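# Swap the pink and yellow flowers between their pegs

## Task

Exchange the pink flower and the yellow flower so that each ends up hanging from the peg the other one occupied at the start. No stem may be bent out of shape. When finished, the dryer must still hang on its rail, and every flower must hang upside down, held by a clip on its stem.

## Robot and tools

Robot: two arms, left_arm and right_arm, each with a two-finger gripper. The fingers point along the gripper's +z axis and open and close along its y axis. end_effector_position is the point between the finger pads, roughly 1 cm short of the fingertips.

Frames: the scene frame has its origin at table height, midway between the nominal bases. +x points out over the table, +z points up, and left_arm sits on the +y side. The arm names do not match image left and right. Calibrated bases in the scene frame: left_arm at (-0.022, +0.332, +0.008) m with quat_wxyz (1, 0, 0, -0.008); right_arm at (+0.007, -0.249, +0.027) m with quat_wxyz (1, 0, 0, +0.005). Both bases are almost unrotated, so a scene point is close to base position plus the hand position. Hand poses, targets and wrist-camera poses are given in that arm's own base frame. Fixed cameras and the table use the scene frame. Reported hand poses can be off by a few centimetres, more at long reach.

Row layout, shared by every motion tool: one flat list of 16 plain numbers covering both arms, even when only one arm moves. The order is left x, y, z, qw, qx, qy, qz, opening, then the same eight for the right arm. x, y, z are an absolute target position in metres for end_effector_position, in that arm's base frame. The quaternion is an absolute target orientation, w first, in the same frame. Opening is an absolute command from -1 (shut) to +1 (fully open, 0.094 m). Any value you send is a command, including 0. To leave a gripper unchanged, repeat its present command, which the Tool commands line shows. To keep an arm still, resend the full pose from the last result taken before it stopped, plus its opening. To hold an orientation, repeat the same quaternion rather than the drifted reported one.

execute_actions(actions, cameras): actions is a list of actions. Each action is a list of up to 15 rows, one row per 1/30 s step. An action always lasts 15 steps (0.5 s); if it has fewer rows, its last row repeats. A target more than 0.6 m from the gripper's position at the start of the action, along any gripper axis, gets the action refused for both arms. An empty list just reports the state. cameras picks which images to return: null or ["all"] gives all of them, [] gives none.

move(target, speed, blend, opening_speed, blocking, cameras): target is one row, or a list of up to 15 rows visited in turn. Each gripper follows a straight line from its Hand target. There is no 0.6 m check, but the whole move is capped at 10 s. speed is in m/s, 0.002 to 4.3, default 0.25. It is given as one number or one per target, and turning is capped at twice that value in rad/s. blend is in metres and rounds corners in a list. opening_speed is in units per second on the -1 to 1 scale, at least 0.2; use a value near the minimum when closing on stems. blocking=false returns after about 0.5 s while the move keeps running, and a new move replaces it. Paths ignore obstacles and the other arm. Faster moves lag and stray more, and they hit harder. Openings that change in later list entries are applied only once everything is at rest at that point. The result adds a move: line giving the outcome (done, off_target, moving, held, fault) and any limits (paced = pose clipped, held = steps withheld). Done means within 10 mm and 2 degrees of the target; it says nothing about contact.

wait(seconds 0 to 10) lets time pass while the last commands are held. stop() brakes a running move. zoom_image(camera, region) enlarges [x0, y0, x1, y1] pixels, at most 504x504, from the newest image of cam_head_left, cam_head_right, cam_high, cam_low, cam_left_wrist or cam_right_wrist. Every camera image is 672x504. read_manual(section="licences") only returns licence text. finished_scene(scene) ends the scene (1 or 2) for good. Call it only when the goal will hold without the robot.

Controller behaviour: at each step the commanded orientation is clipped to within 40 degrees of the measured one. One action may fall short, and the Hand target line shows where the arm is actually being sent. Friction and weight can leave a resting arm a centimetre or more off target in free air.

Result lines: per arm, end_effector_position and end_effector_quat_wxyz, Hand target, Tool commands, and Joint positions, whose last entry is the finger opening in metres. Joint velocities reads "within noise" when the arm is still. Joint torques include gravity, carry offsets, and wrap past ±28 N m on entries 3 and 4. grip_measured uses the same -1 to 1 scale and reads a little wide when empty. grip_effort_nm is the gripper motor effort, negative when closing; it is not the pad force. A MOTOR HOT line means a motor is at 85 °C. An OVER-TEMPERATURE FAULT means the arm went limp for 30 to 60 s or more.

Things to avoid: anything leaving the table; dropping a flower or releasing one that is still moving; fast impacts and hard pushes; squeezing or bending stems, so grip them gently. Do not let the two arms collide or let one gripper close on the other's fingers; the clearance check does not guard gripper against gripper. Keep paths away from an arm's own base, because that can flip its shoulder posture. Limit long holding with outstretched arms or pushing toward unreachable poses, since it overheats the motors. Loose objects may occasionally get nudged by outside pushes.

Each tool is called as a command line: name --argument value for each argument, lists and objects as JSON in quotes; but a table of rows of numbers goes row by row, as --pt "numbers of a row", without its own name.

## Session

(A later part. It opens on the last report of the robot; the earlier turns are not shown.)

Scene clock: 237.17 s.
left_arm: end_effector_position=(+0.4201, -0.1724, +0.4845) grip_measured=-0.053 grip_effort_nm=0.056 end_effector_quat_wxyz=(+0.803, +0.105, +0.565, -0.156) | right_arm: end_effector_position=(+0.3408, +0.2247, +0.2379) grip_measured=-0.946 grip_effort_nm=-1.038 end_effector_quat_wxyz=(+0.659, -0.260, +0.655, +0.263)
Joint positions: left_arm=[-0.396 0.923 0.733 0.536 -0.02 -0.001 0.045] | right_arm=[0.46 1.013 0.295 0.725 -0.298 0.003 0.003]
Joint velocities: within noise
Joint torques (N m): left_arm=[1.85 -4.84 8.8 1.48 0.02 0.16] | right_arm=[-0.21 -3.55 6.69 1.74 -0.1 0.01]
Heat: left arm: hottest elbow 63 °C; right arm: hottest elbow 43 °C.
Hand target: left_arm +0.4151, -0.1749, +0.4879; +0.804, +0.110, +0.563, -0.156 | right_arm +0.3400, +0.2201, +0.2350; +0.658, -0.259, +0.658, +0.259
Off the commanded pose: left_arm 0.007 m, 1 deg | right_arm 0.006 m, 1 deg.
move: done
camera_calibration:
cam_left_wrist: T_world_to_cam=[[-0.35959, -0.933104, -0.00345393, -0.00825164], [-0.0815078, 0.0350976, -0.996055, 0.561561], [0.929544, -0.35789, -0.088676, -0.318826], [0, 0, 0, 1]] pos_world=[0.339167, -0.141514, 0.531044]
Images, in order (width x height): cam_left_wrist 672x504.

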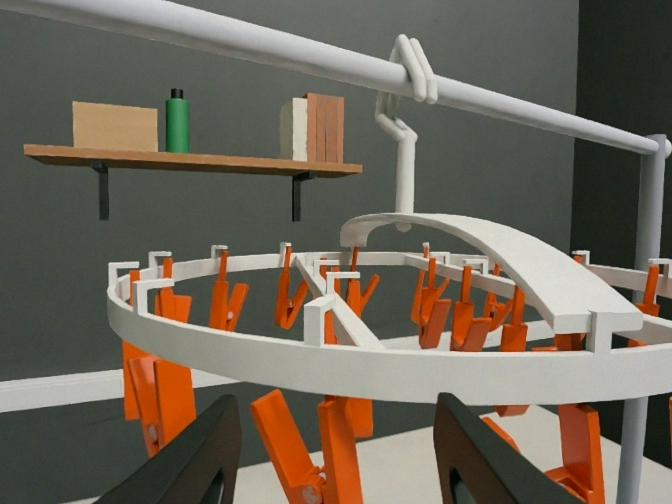

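move --target '[0.459,-0.172,0.500,0.804,0.1095,0.563,-0.156,-0.05,0.34,0.22,0.235,0.658,-0.259,0.658,0.259,-0.97]' --speed 0.05 --cameras '["cam_left_wrist"]'

Scene clock: 242.53 s.
left_arm: end_effector_position=(+0.4505, -0.1744, +0.4641) grip_measured=-0.052 grip_effort_nm=0.056 end_effector_quat_wxyz=(+0.787, +0.118, +0.586, -0.153) | right_arm: end_effector_position=(+0.3408, +0.2247, +0.2379) grip_measured=-0.946 grip_effort_nm=-1.033 end_effector_quat_wxyz=(+0.659, -0.260, +0.655, +0.263)
Joint positions: left_arm=[-0.356 1.007 0.761 0.536 0.034 -0.003 0.045] | right_arm=[0.46 1.013 0.295 0.725 -0.298 0.003 0.003]
Joint velocities: within noise
Joint torques (N m): left_arm=[3.43 -3.9 13.23 2.26 0.15 -0.06] | right_arm=[-0.21 -3.6 6.69 1.72 -0.11 -0.01]
Heat: left arm: hottest elbow 61 °C; right arm: hottest elbow 42 °C.
Hand target: left_arm +0.4564, -0.1711, +0.4990; +0.804, +0.110, +0.563, -0.156 | right_arm +0.3400, +0.2201, +0.2350; +0.658, -0.259, +0.658, +0.259
Off the commanded pose: left_arm 0.037 m, 3 deg | right_arm 0.006 m, 1 deg.
move: off_target (left_arm)
camera_calibration:
cam_left_wrist: T_world_to_cam=[[-0.371283, -0.928333, -0.0186242, 0.0139688], [-0.126818, 0.0705702, -0.989412, 0.567356], [0.919818, -0.36499, -0.143931, -0.320823], [0, 0, 0, 1]] pos_world=[0.372237, -0.144168, 0.515432]
Images, in order (width x height): cam_left_wrist 672x504.

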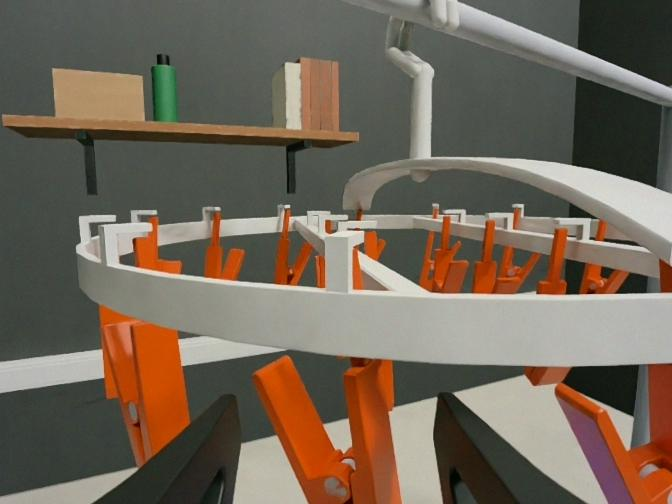

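move --target '[0.478,-0.178,0.499,0.804,0.1095,0.563,-0.156,-0.05,0.34,0.22,0.235,0.658,-0.259,0.658,0.259,-0.97]' --speed 0.04 --cameras '["cam_left_wrist"]'

Scene clock: 245.67 s.
left_arm: end_effector_position=(+0.4696, -0.1810, +0.4595) grip_measured=-0.052 grip_effort_nm=0.056 end_effector_quat_wxyz=(+0.782, +0.120, +0.592, -0.153) | right_arm: end_effector_position=(+0.3408, +0.2247, +0.2379) grip_measured=-0.946 grip_effort_nm=-1.033 end_effector_quat_wxyz=(+0.659, -0.260, +0.655, +0.263)
Joint positions: left_arm=[-0.355 1.066 0.796 0.545 0.036 -0.004 0.045] | right_arm=[0.46 1.013 0.295 0.725 -0.298 0.003 0.003]
Joint velocities: within noise
Joint torques (N m): left_arm=[3.49 -4.84 13.22 2.84 0.13 -0.06] | right_arm=[-0.44 -3.6 6.67 1.74 -0.09 0.01]
Heat: left arm: hottest elbow 61 °C; right arm: hottest elbow 42 °C.
Hand target: left_arm +0.4750, -0.1770, +0.4977; +0.804, +0.110, +0.563, -0.156 | right_arm +0.3400, +0.2201, +0.2350; +0.658, -0.259, +0.658, +0.259
Off the commanded pose: left_arm 0.041 m, 4 deg | right_arm 0.006 m, 1 deg.
move: off_target (left_arm)
camera_calibration:
cam_left_wrist: T_world_to_cam=[[-0.372387, -0.927898, -0.0182601, 0.0152582], [-0.140872, 0.0759606, -0.987109, 0.572153], [0.917324, -0.365014, -0.159002, -0.333302], [0, 0, 0, 1]] pos_world=[0.392029, -0.150963, 0.512061]
Images, in order (width x height): cam_left_wrist 672x504.

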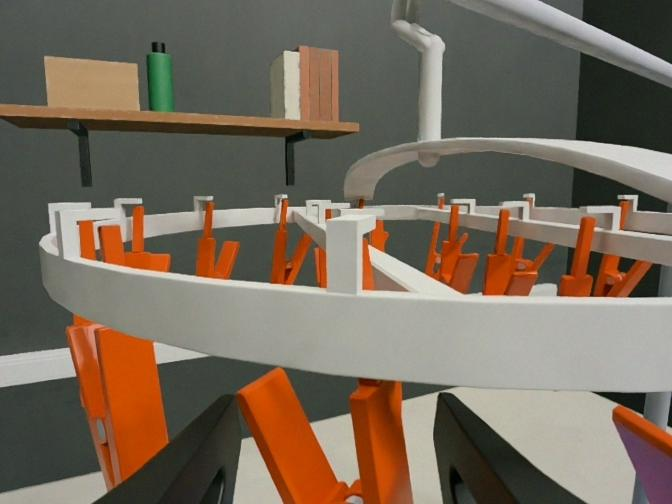

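move --target '[0.484,-0.170,0.499,0.804,0.1095,0.563,-0.156,-0.05,0.34,0.22,0.235,0.658,-0.259,0.658,0.259,-0.97]' --speed 0.04 --cameras '["cam_left_wrist"]'

move --target '[0.484,-0.170,0.499,0.804,0.1095,0.563,-0.156,-0.35,0.34,0.22,0.235,0.658,-0.259,0.658,0.259,-0.97]' --opening_speed 0.2 --cameras '["cam_left_wrist"]'

Scene clock: 249.10 s.
left_arm: end_effector_position=(+0.4756, -0.1730, +0.4597) grip_measured=-0.052 grip_effort_nm=0.051 end_effector_quat_wxyz=(+0.783, +0.119, +0.592, -0.153) | right_arm: end_effector_position=(+0.3408, +0.2247, +0.2379) grip_measured=-0.946 grip_effort_nm=-1.023 end_effector_quat_wxyz=(+0.659, -0.260, +0.655, +0.263)
Joint positions: left_arm=[-0.327 1.076 0.803 0.548 0.061 -0.012 0.045] | right_arm=[0.46 1.013 0.295 0.725 -0.298 0.003 0.003]
Joint velocities: within noise
Joint torques (N m): left_arm=[3.37 -4.89 13.19 2.91 0.14 -0.04] | right_arm=[-0.09 -3.78 6.71 1.76 -0.09 0]
Heat: left arm: hottest elbow 63 °C; right arm: hottest elbow 42 °C.
Hand target: left_arm +0.4810, -0.1691, +0.4979; +0.804, +0.110, +0.563, -0.156 | right_arm +0.3400, +0.2201, +0.2350; +0.658, -0.259, +0.658, +0.259
Off the commanded pose: left_arm 0.040 m, 4 deg | right_arm 0.006 m, 1 deg.
move: off_target (left_arm)
camera_calibration:
cam_left_wrist: T_world_to_cam=[[-0.3715, -0.928277, -0.0170161, 0.0238724], [-0.141041, 0.074541, -0.987194, 0.572496], [0.917657, -0.364343, -0.158617, -0.336089], [0, 0, 0, 1]] pos_world=[0.398029, -0.142966, 0.512261]
Images, in order (width x height): cam_left_wrist 672x504.

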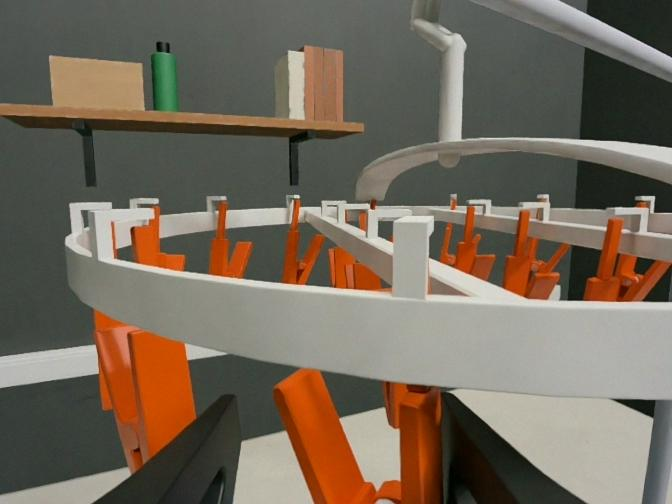

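Scene clock: 250.87 s.
left_arm: end_effector_position=(+0.4756, -0.1730, +0.4597) grip_measured=-0.346 grip_effort_nm=-0.188 end_effector_quat_wxyz=(+0.783, +0.119, +0.592, -0.153) | right_arm: end_effector_position=(+0.3408, +0.2247, +0.2379) grip_measured=-0.946 grip_effort_nm=-1.028 end_effector_quat_wxyz=(+0.659, -0.260, +0.655, +0.263)
Joint positions: left_arm=[-0.327 1.076 0.803 0.548 0.062 -0.013 0.031] | right_arm=[0.46 1.013 0.295 0.725 -0.298 0.003 0.003]
Joint velocities: within noise
Joint torques (N m): left_arm=[3.37 -4.84 13.19 2.85 0.13 -0.06] | right_arm=[-0.32 -3.6 6.65 1.74 -0.1 0.01]
Heat: left arm: hottest elbow 64 °C; right arm: hottest elbow 42 °C.
Hand target: left_arm +0.4811, -0.1692, +0.4978; +0.804, +0.110, +0.563, -0.156 | right_arm +0.3400, +0.2201, +0.2350; +0.658, -0.259, +0.658, +0.259
Off the commanded pose: left_arm 0.040 m, 4 deg | right_arm 0.006 m, 1 deg.
move: off_target (left_arm)
camera_calibration:
cam_left_wrist: T_world_to_cam=[[-0.37201, -0.928084, -0.0163899, 0.023783], [-0.141317, 0.0740788, -0.987189, 0.572538], [0.917408, -0.364928, -0.158712, -0.336024], [0, 0, 0, 1]] pos_world=[0.398028, -0.142965, 0.512262]
Images, in order (width x height): cam_left_wrist 672x504.

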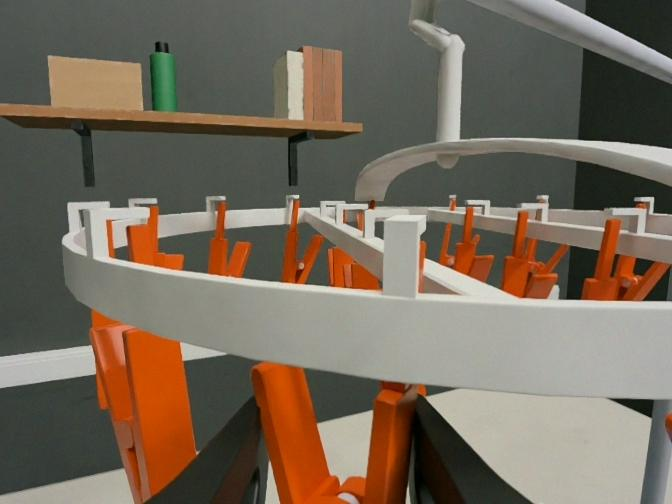

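Both captured.

move --target '[0.484,-0.170,0.499,0.804,0.1095,0.563,-0.156,-0.75,0.34,0.22,0.235,0.658,-0.259,0.658,0.259,-0.97]' --opening_speed 0.25 --cameras '["cam_left_wrist"]'

zoom_image --camera "cam_left_wrist" --region '[220, 304, 440, 504]'

Scene clock: 254.27 s.
left_arm: end_effector_position=(+0.4756, -0.1731, +0.4597) grip_measured=-0.524 grip_effort_nm=-1.062 end_effector_quat_wxyz=(+0.782, +0.119, +0.592, -0.153) | right_arm: end_effector_position=(+0.3408, +0.2247, +0.2379) grip_measured=-0.946 grip_effort_nm=-1.028 end_effector_quat_wxyz=(+0.659, -0.260, +0.655, +0.263)
Joint positions: left_arm=[-0.327 1.076 0.803 0.548 0.062 -0.013 0.022] | right_arm=[0.46 1.013 0.295 0.725 -0.298 0.003 0.003]
Joint velocities: within noise
Joint torques (N m): left_arm=[3.43 -4.89 13.22 2.85 0.12 -0.06] | right_arm=[-0.21 -3.72 6.65 1.72 -0.1 0.02]
Heat: left arm: hottest elbow 65 °C; right arm: hottest elbow 42 °C.
Hand target: left_arm +0.4810, -0.1692, +0.4979; +0.804, +0.110, +0.563, -0.156 | right_arm +0.3400, +0.2201, +0.2350; +0.658, -0.259, +0.658, +0.259
Off the commanded pose: left_arm 0.040 m, 4 deg | right_arm 0.006 m, 1 deg.
move: off_target (left_arm)
camera_calibration:
cam_left_wrist: T_world_to_cam=[[-0.37248, -0.9279, -0.0161265, 0.0238623], [-0.141377, 0.073909, -0.987193, 0.57254], [0.917208, -0.36543, -0.158713, -0.336015], [0, 0, 0, 1]] pos_world=[0.398028, -0.142964, 0.512262]
Images, in order (width x height): cam_left_wrist 672x504.

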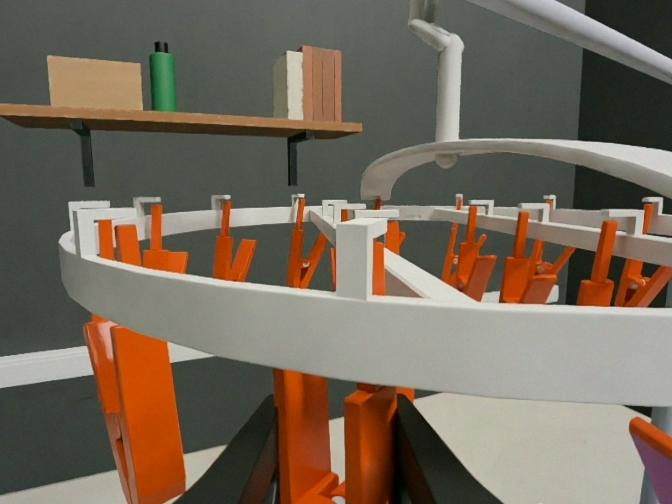

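Scaled by 2.291 from the camera's 672x504 image, which has a finer 960x720 frame.

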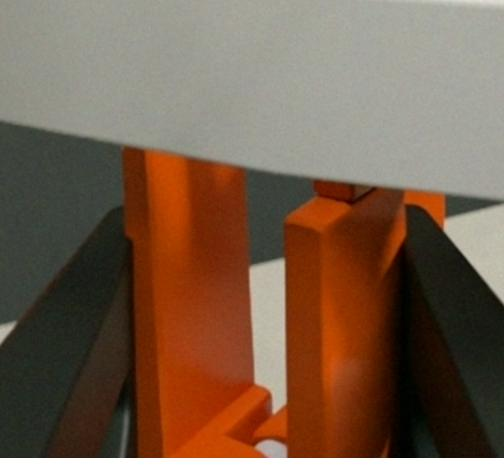

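move --pt "0.484 -0.170 0.499 0.804 0.1095 0.563 -0.156 -0.75 0.41 0.30 0.238 0.658 -0.259 0.658 0.259 -0.97" --pt "0.484 -0.170 0.499 0.804 0.1095 0.563 -0.156 -0.75 0.468 0.370 0.245 0.658 -0.259 0.658 0.259 -0.97" --speed 0.1 --cameras '["cam_head_left","cam_head_right","cam_low","cam_high"]'

zoom_image --camera "cam_head_left" --region '[190, 10, 270, 90]'

zoom_image --camera "cam_head_right" --region '[170, 10, 250, 90]'

zoom_image --camera "cam_low" --region '[260, 130, 340, 210]'

zoom_image --camera "cam_high" --region '[270, 70, 350, 150]'

Scene clock: 265.20 s.
left_arm: end_effector_position=(+0.4757, -0.1731, +0.4595) grip_measured=-0.524 grip_effort_nm=-1.067 end_effector_quat_wxyz=(+0.782, +0.119, +0.592, -0.153) | right_arm: end_effector_position=(+0.4576, +0.3559, +0.2288) grip_measured=-0.946 grip_effort_nm=-1.038 end_effector_quat_wxyz=(+0.648, -0.258, +0.669, +0.255)
Joint positions: left_arm=[-0.327 1.076 0.803 0.548 0.062 -0.013 0.022] | right_arm=[0.628 1.52 0.713 0.778 -0.115 0.003 0.003]
Joint velocities: within noise
Joint torques (N m): left_arm=[3.37 -4.95 13.2 2.85 0.12 -0.06] | right_arm=[1.26 -10.93 10.5 1.78 0.08 0.01]
Heat: left arm: hottest elbow 69 °C; right arm: hottest elbow 41 °C.
Hand target: left_arm +0.4811, -0.1692, +0.4977; +0.804, +0.110, +0.563, -0.156 | right_arm +0.4669, +0.3691, +0.2453; +0.658, -0.259, +0.658, +0.259
Off the commanded pose: left_arm 0.040 m, 4 deg | right_arm 0.024 m, 2 deg.
move: off_target (left_arm, right_arm)
Images, in order (width x height): cam_head_left 672x504, cam_head_right 672x504, cam_high 672x504, cam_low 672x504.

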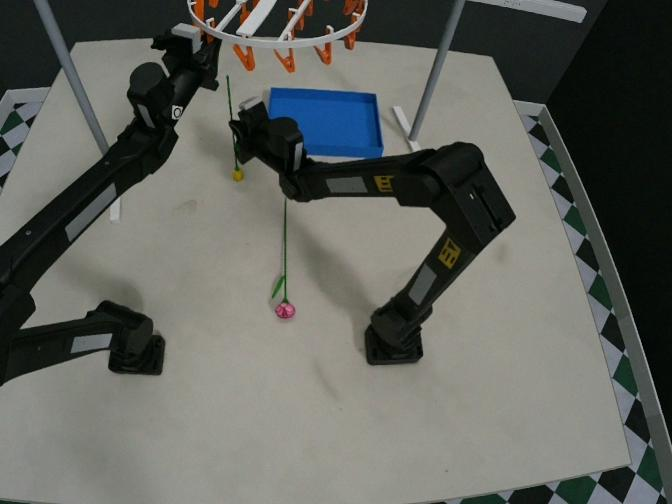

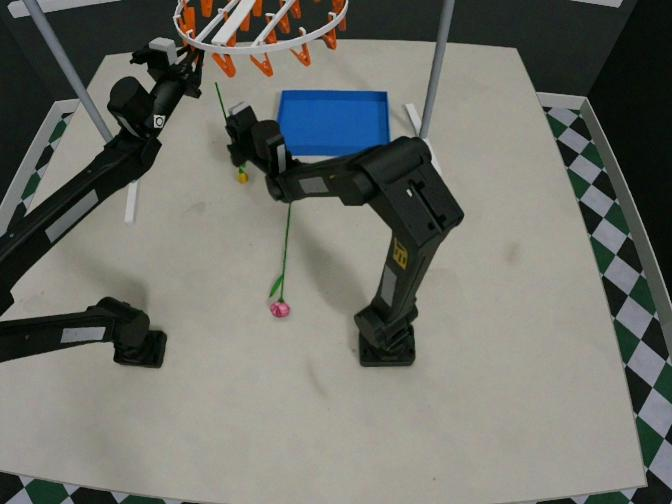

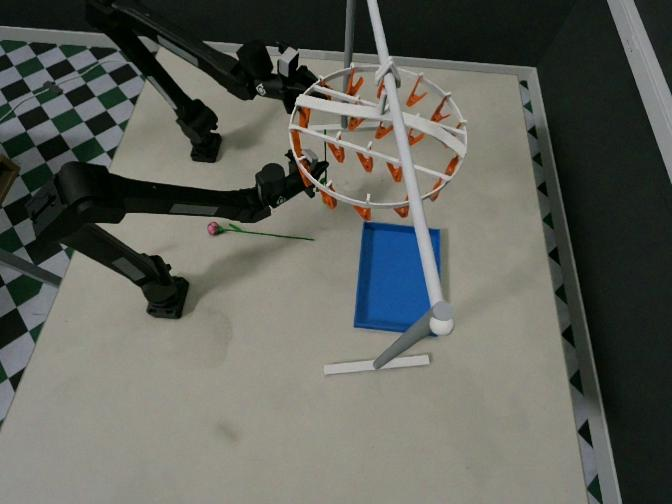

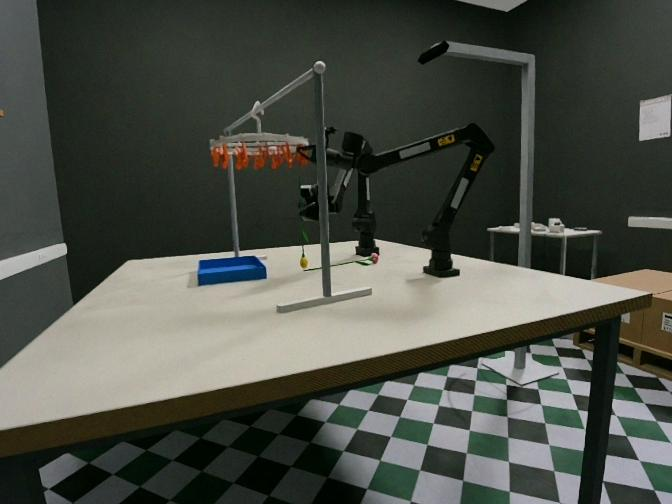

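Scaled by 6.300 from the camera's 672x504 image, which has a finer 960x720 frame.

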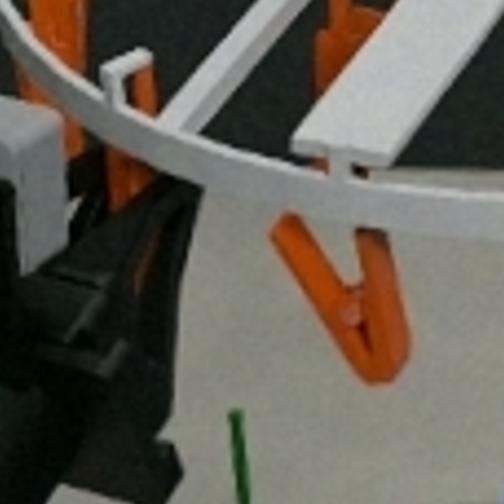

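Scaled by 6.300 from the camera's 672x504 image, which has a finer 960x720 frame.

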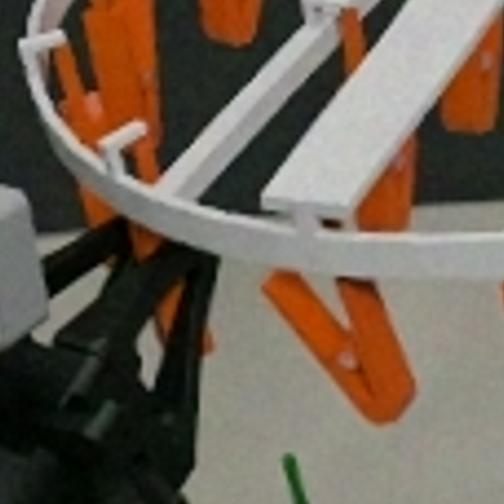

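Scaled by 6.300 from the camera's 672x504 image, which has a finer 960x720 frame.

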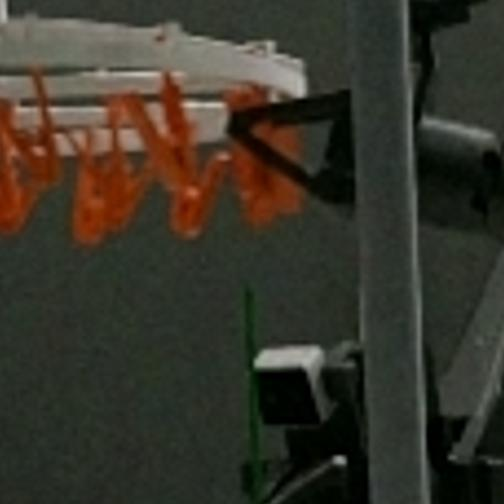

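Scaled by 6.300 from the camera's 672x504 image, which has a finer 960x720 frame.

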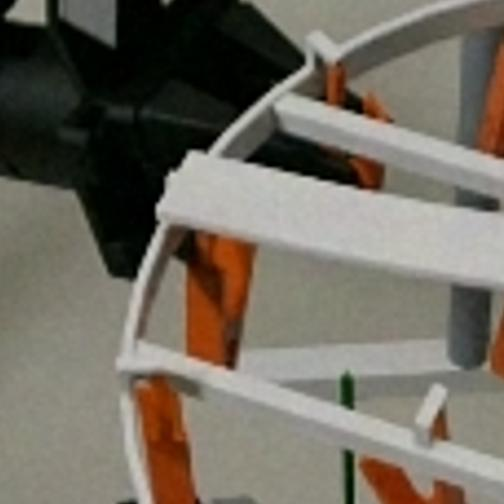

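move --target '[0.484,-0.170,0.499,0.804,0.1095,0.563,-0.156,-0.75,0.455,0.391,0.250,0.658,-0.259,0.658,0.259,-0.97]' --speed 0.1 --cameras '["cam_head_left","cam_head_right","cam_low","cam_high"]'

zoom_image --camera "cam_head_left" --region '[190, 20, 250, 80]'

zoom_image --camera "cam_head_right" --region '[180, 40, 240, 100]'

zoom_image --camera "cam_low" --region '[280, 140, 320, 180]'

zoom_image --camera "cam_high" --region '[300, 80, 350, 130]'

Scene clock: 272.47 s.
left_arm: end_effector_position=(+0.4757, -0.1731, +0.4595) grip_measured=-0.524 grip_effort_nm=-1.067 end_effector_quat_wxyz=(+0.782, +0.119, +0.592, -0.153) | right_arm: end_effector_position=(+0.4453, +0.3777, +0.2310) grip_measured=-0.946 grip_effort_nm=-1.038 end_effector_quat_wxyz=(+0.647, -0.260, +0.670, +0.255)
Joint positions: left_arm=[-0.327 1.076 0.803 0.548 0.062 -0.013 0.022] | right_arm=[0.687 1.521 0.726 0.761 -0.057 0.003 0.003]
Joint velocities: within noise
Joint torques (N m): left_arm=[3.37 -4.89 13.2 2.85 0.12 -0.05] | right_arm=[1.32 -11.4 10.55 1.74 0.09 0.01]
Heat: left arm: hottest elbow 71 °C; right arm: hottest elbow 43 °C.
Hand target: left_arm +0.4811, -0.1692, +0.4977; +0.804, +0.110, +0.563, -0.156 | right_arm +0.4539, +0.3901, +0.2501; +0.658, -0.259, +0.658, +0.259
Off the commanded pose: left_arm 0.040 m, 4 deg | right_arm 0.025 m, 2 deg.
move: off_target (left_arm, right_arm)
Images, in order (width x height): cam_head_left 672x504, cam_head_right 672x504, cam_high 672x504, cam_low 672x504.

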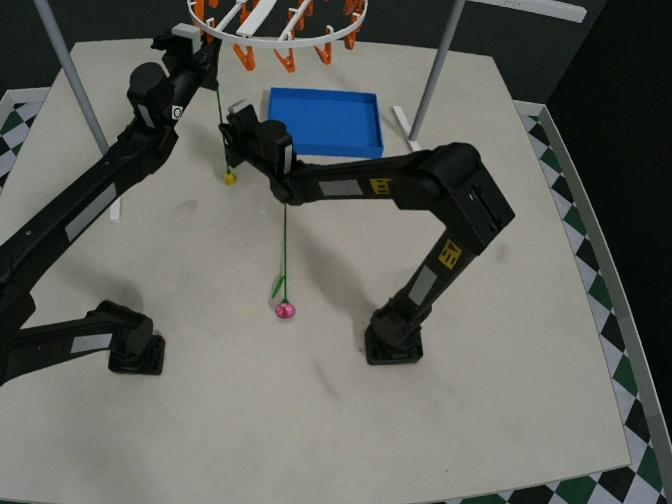

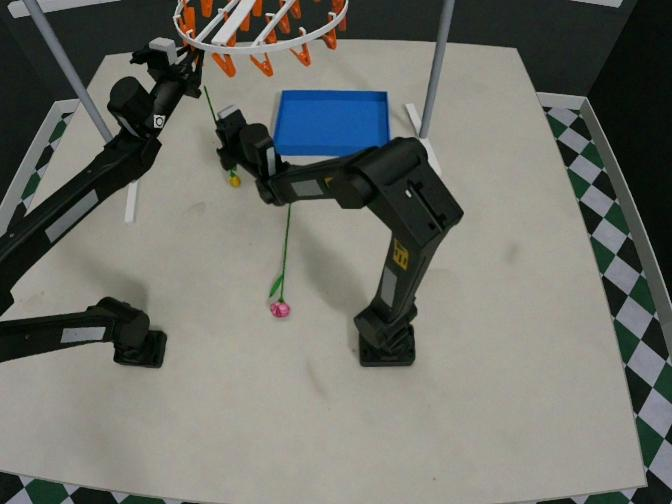

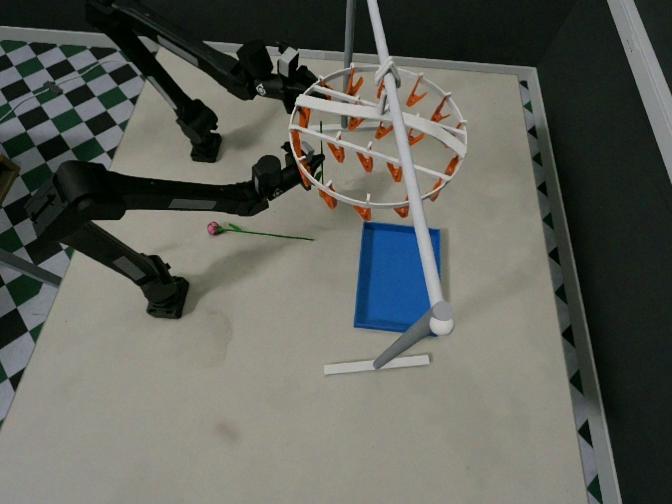

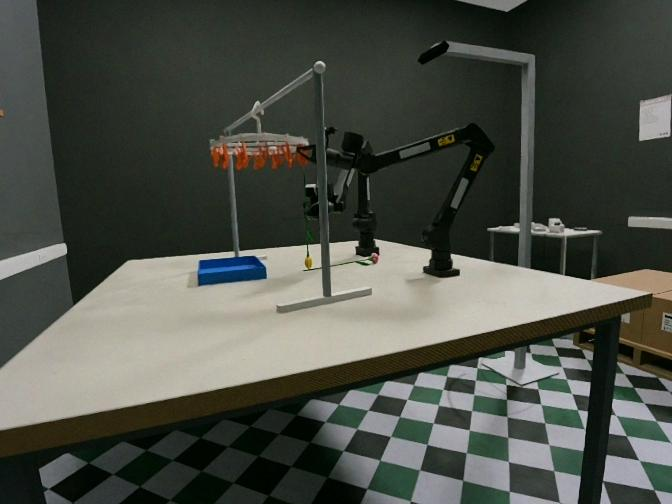

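Scaled by 8.400 from the camera's 672x504 image, which has a finer 960x720 frame.

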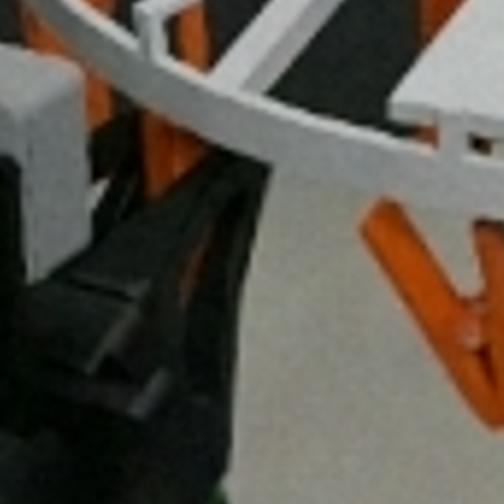

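Scaled by 8.400 from the camera's 672x504 image, which has a finer 960x720 frame.

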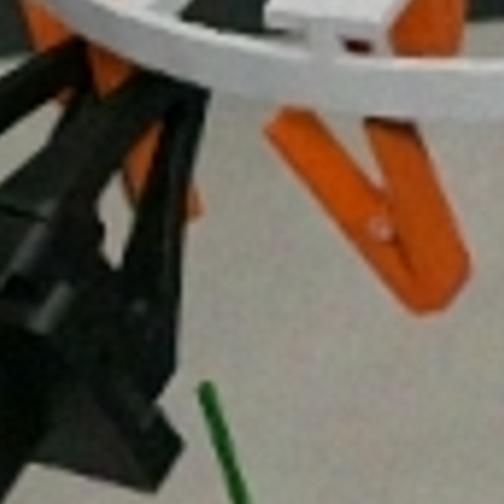

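Scaled by 12.600 from the camera's 672x504 image, which has a finer 960x720 frame.

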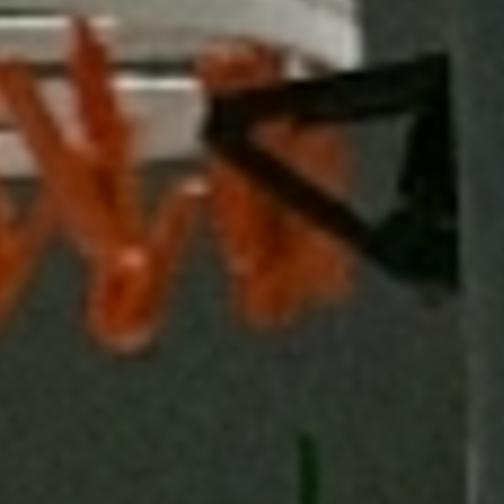

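Scaled by 10.080 from the camera's 672x504 image, which has a finer 960x720 frame.

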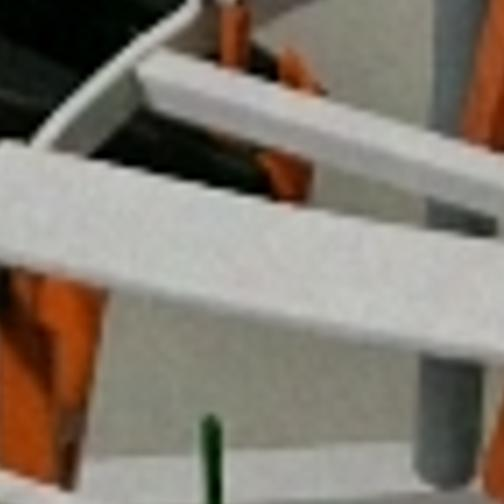

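move --target '[0.484,-0.170,0.499,0.804,0.1095,0.563,-0.156,-0.75,0.465,0.389,0.270,0.658,-0.259,0.658,0.259,-0.97]' --speed 0.1 --cameras '["cam_head_left","cam_head_right","cam_low","cam_high"]'

zoom_image --camera "cam_head_right" --region '[180, 40, 230, 90]'

zoom_image --camera "cam_low" --region '[280, 140, 320, 180]'

zoom_image --camera "cam_high" --region '[300, 80, 350, 130]'

zoom_image --camera "cam_head_left" --region '[190, 20, 250, 80]'

Scene clock: 282.03 s.
left_arm: end_effector_position=(+0.4757, -0.1731, +0.4595) grip_measured=-0.525 grip_effort_nm=-1.062 end_effector_quat_wxyz=(+0.782, +0.119, +0.592, -0.153) | right_arm: end_effector_position=(+0.4504, +0.3846, +0.2401) grip_measured=-0.946 grip_effort_nm=-1.028 end_effector_quat_wxyz=(+0.639, -0.266, +0.674, +0.257)
Joint positions: left_arm=[-0.327 1.076 0.803 0.548 0.062 -0.013 0.022] | right_arm=[0.687 1.51 0.763 0.696 -0.071 0.003 0.003]
Joint velocities: within noise
Joint torques (N m): left_arm=[3.43 -4.89 13.2 2.85 0.12 -0.06] | right_arm=[-0.26 -13.33 10.91 1.77 -0.08 0.01]
Heat: left arm: hottest elbow 72 °C; right arm: hottest elbow 43 °C.
Hand target: left_arm +0.4811, -0.1692, +0.4977; +0.804, +0.110, +0.563, -0.156 | right_arm +0.4635, +0.3877, +0.2703; +0.658, -0.259, +0.658, +0.259
Off the commanded pose: left_arm 0.040 m, 4 deg | right_arm 0.034 m, 3 deg.
move: off_target (left_arm, right_arm)
Images, in order (width x height): cam_head_left 672x504, cam_head_right 672x504, cam_high 672x504, cam_low 672x504.

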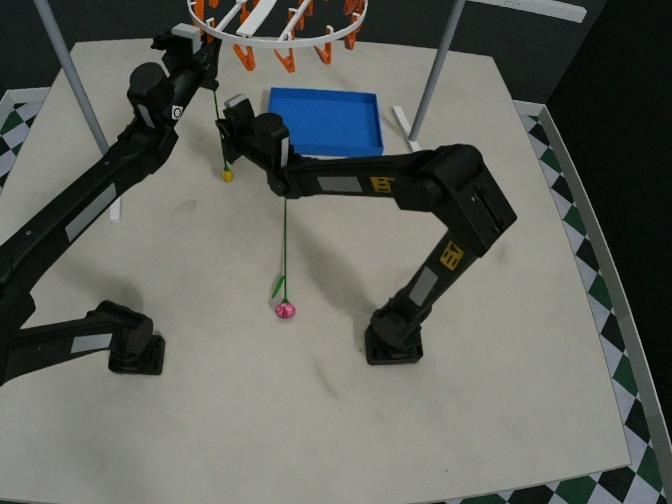

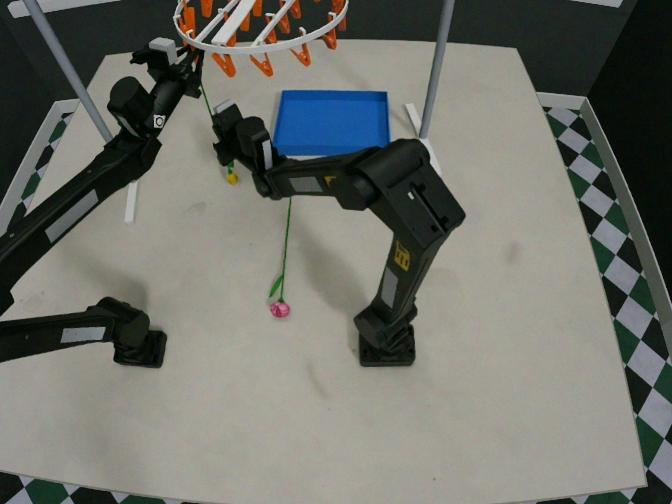

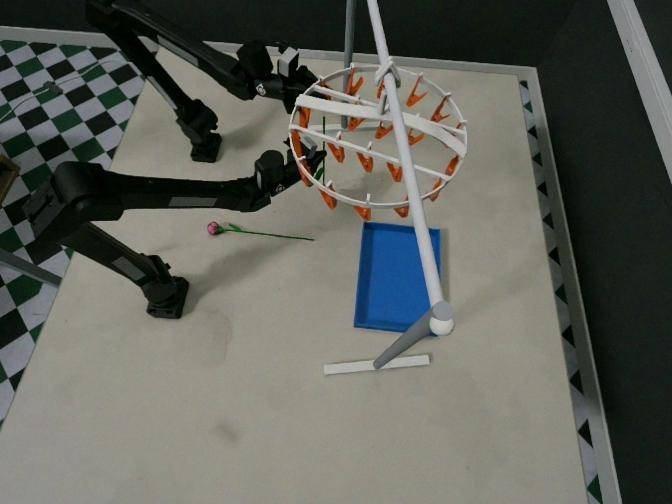

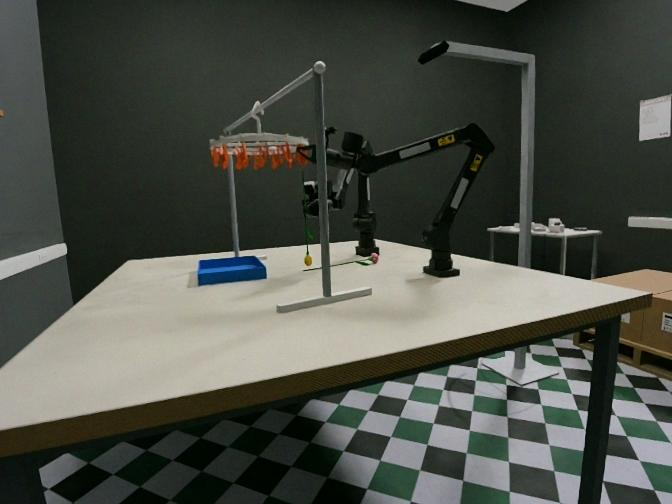

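Scaled by 10.080 from the camera's 672x504 image, which has a finer 960x720 frame.

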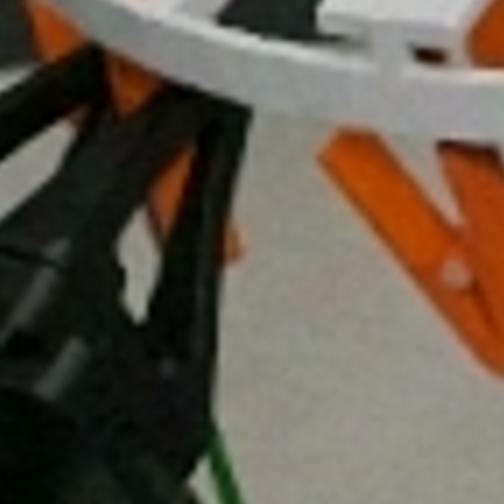

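Scaled by 12.600 from the camera's 672x504 image, which has a finer 960x720 frame.

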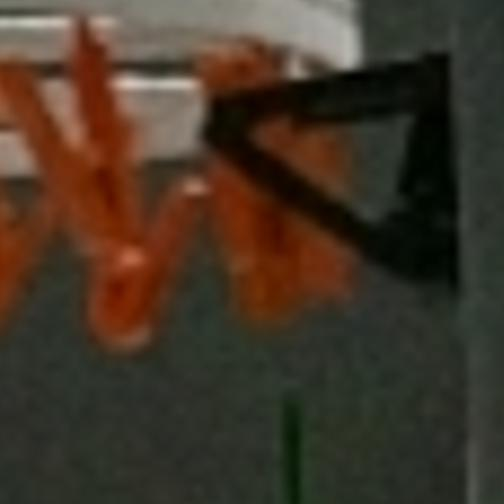

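Scaled by 10.080 from the camera's 672x504 image, which has a finer 960x720 frame.

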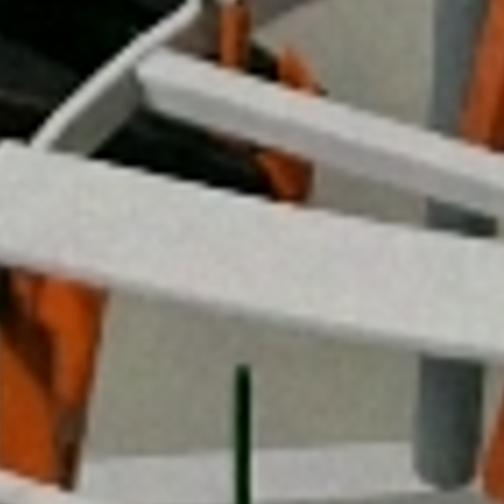

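Scaled by 8.400 from the camera's 672x504 image, which has a finer 960x720 frame.

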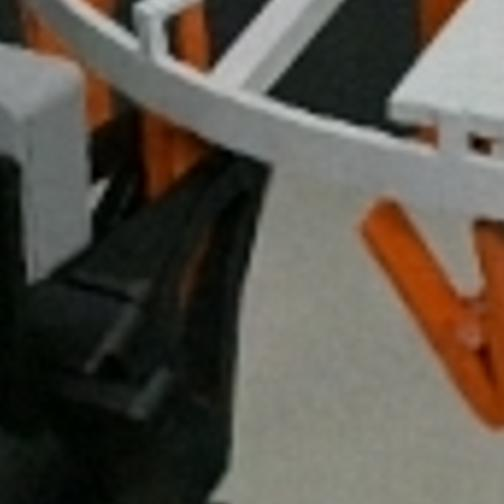

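move --target '[0.484,-0.170,0.499,0.804,0.1095,0.563,-0.156,-0.75,0.470,0.374,0.270,0.658,-0.259,0.658,0.259,-0.97]' --speed 0.05

zoom_image --camera "cam_head_left" --region '[190, 40, 270, 100]'

zoom_image --camera "cam_head_right" --region '[175, 40, 235, 85]'

zoom_image --camera "cam_low" --region '[280, 140, 328, 176]'

zoom_image --camera "cam_high" --region '[270, 160, 330, 205]'

Scene clock: 300.50 s.
left_arm: end_effector_position=(+0.4757, -0.1731, +0.4595) grip_measured=-0.525 grip_effort_nm=-1.062 end_effector_quat_wxyz=(+0.782, +0.119, +0.592, -0.153) | right_arm: end_effector_position=(+0.4592, +0.3720, +0.2442) grip_measured=-0.946 grip_effort_nm=-1.033 end_effector_quat_wxyz=(+0.641, -0.264, +0.673, +0.258)
Joint positions: left_arm=[-0.327 1.076 0.803 0.548 0.062 -0.013 0.022] | right_arm=[0.651 1.503 0.763 0.695 -0.105 0.003 0.003]
Joint velocities: within noise
Joint torques (N m): left_arm=[3.43 -4.89 13.19 2.88 0.12 -0.05] | right_arm=[-0.26 -13.45 10.07 1.85 -0.11 0]
Heat: left arm: hottest elbow 75 °C; right arm: hottest elbow 47 °C.
Hand target: left_arm +0.4811, -0.1692, +0.4977; +0.804, +0.110, +0.563, -0.156 | right_arm +0.4690, +0.3733, +0.2701; +0.658, -0.259, +0.658, +0.259
Off the commanded pose: left_arm 0.040 m, 4 deg | right_arm 0.028 m, 3 deg.
move: off_target (left_arm, right_arm)
camera_calibration:
cam_left_wrist: T_world_to_cam=[[-0.372427, -0.927922, -0.0160781, 0.0237929], [-0.141689, 0.073972, -0.987143, 0.572586], [0.917182, -0.365361, -0.159026, -0.336071], [0, 0, 0, 1]] pos_world=[0.398228, -0.143064, 0.512163]
cam_right_wrist: T_world_to_cam=[[0.690615, -0.723223, 0.000596415, -0.0492729], [-0.329134, -0.315029, -0.890184, 0.526951], [0.643989, 0.614578, -0.455601, -0.326182], [0, 0, 0, 1]] pos_world=[0.417524, 0.330834, 0.320504]

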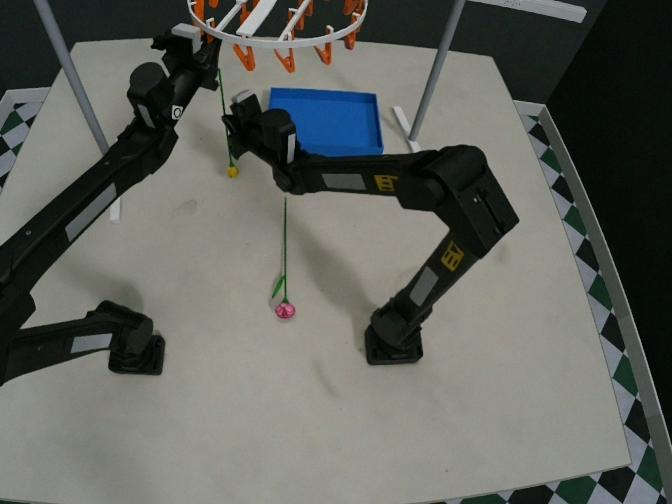

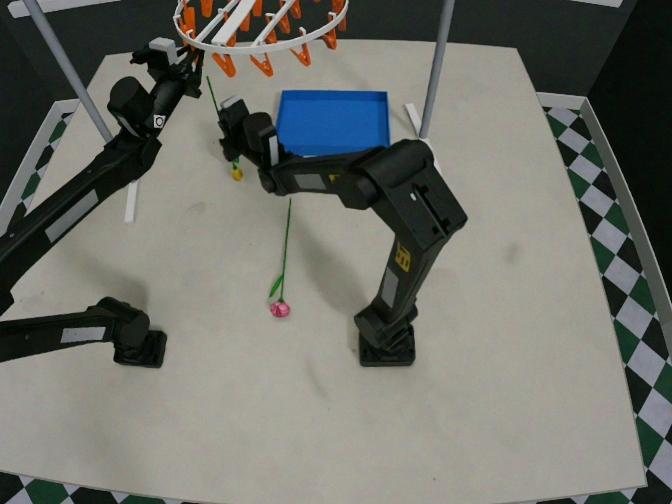

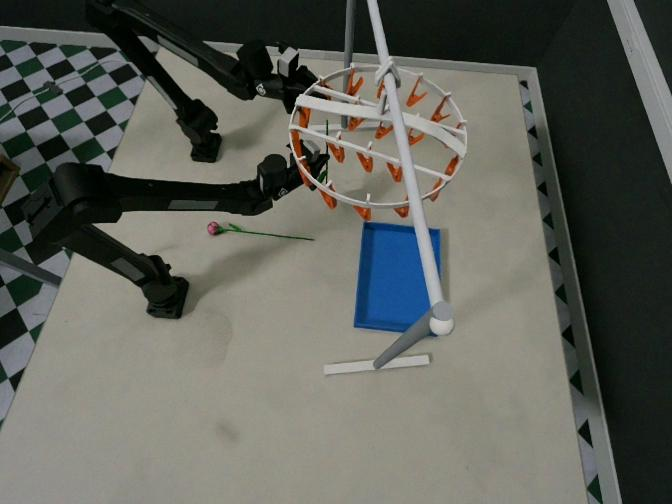

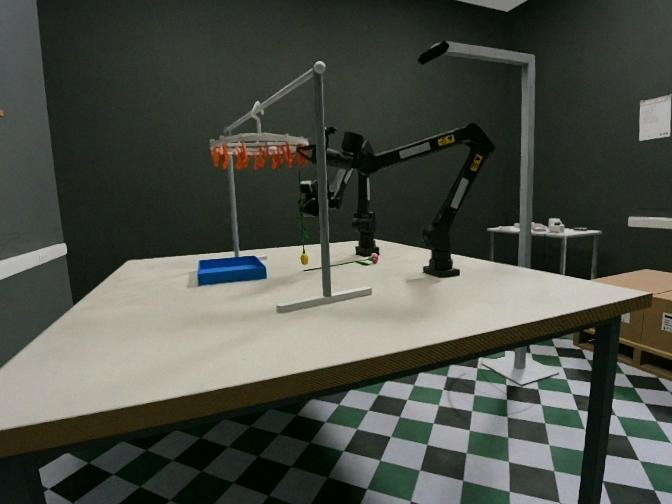

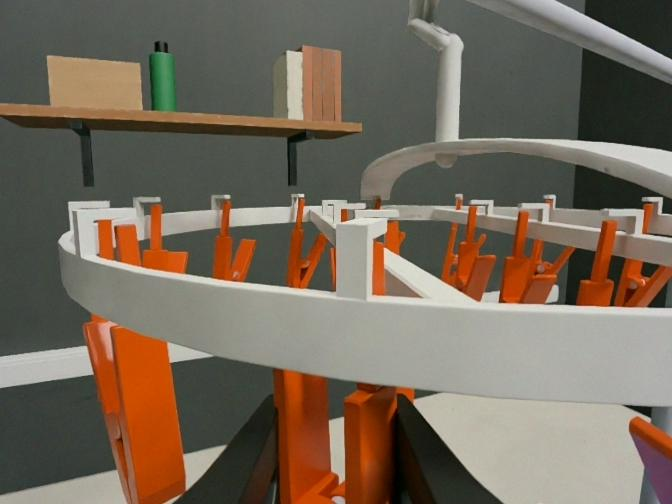

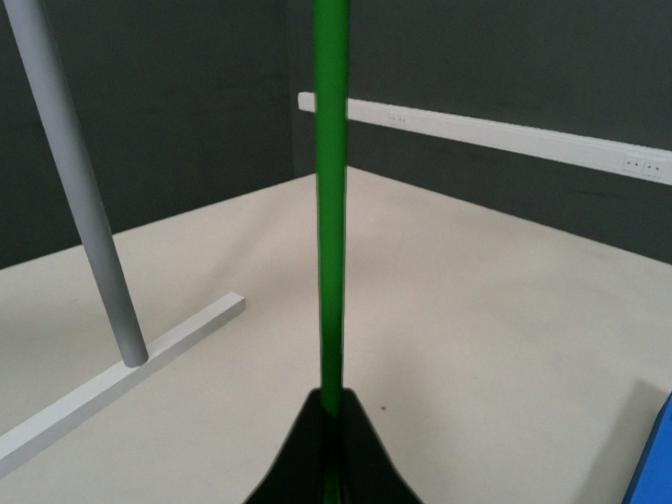

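Scaled by 6.300 from the camera's 672x504 image, which has a finer 960x720 frame.

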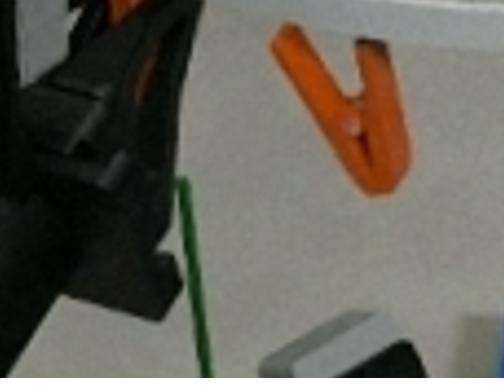

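Scaled by 8.400 from the camera's 672x504 image, which has a finer 960x720 frame.

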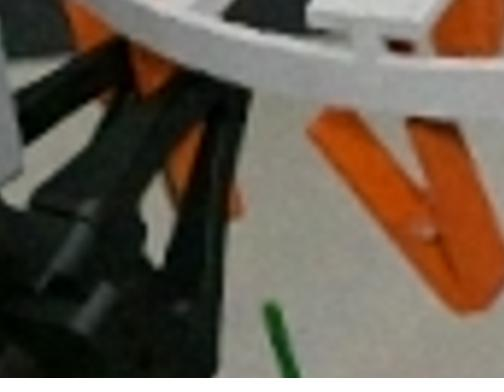

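Scaled by 10.500 from the camera's 672x504 image, which has a finer 960x720 frame.

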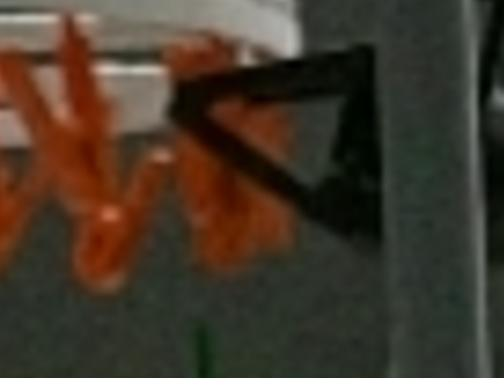

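Scaled by 8.400 from the camera's 672x504 image, which has a finer 960x720 frame.

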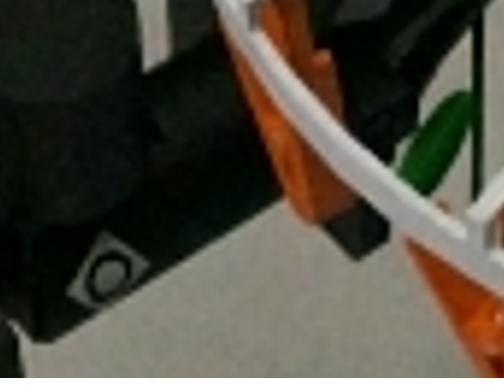

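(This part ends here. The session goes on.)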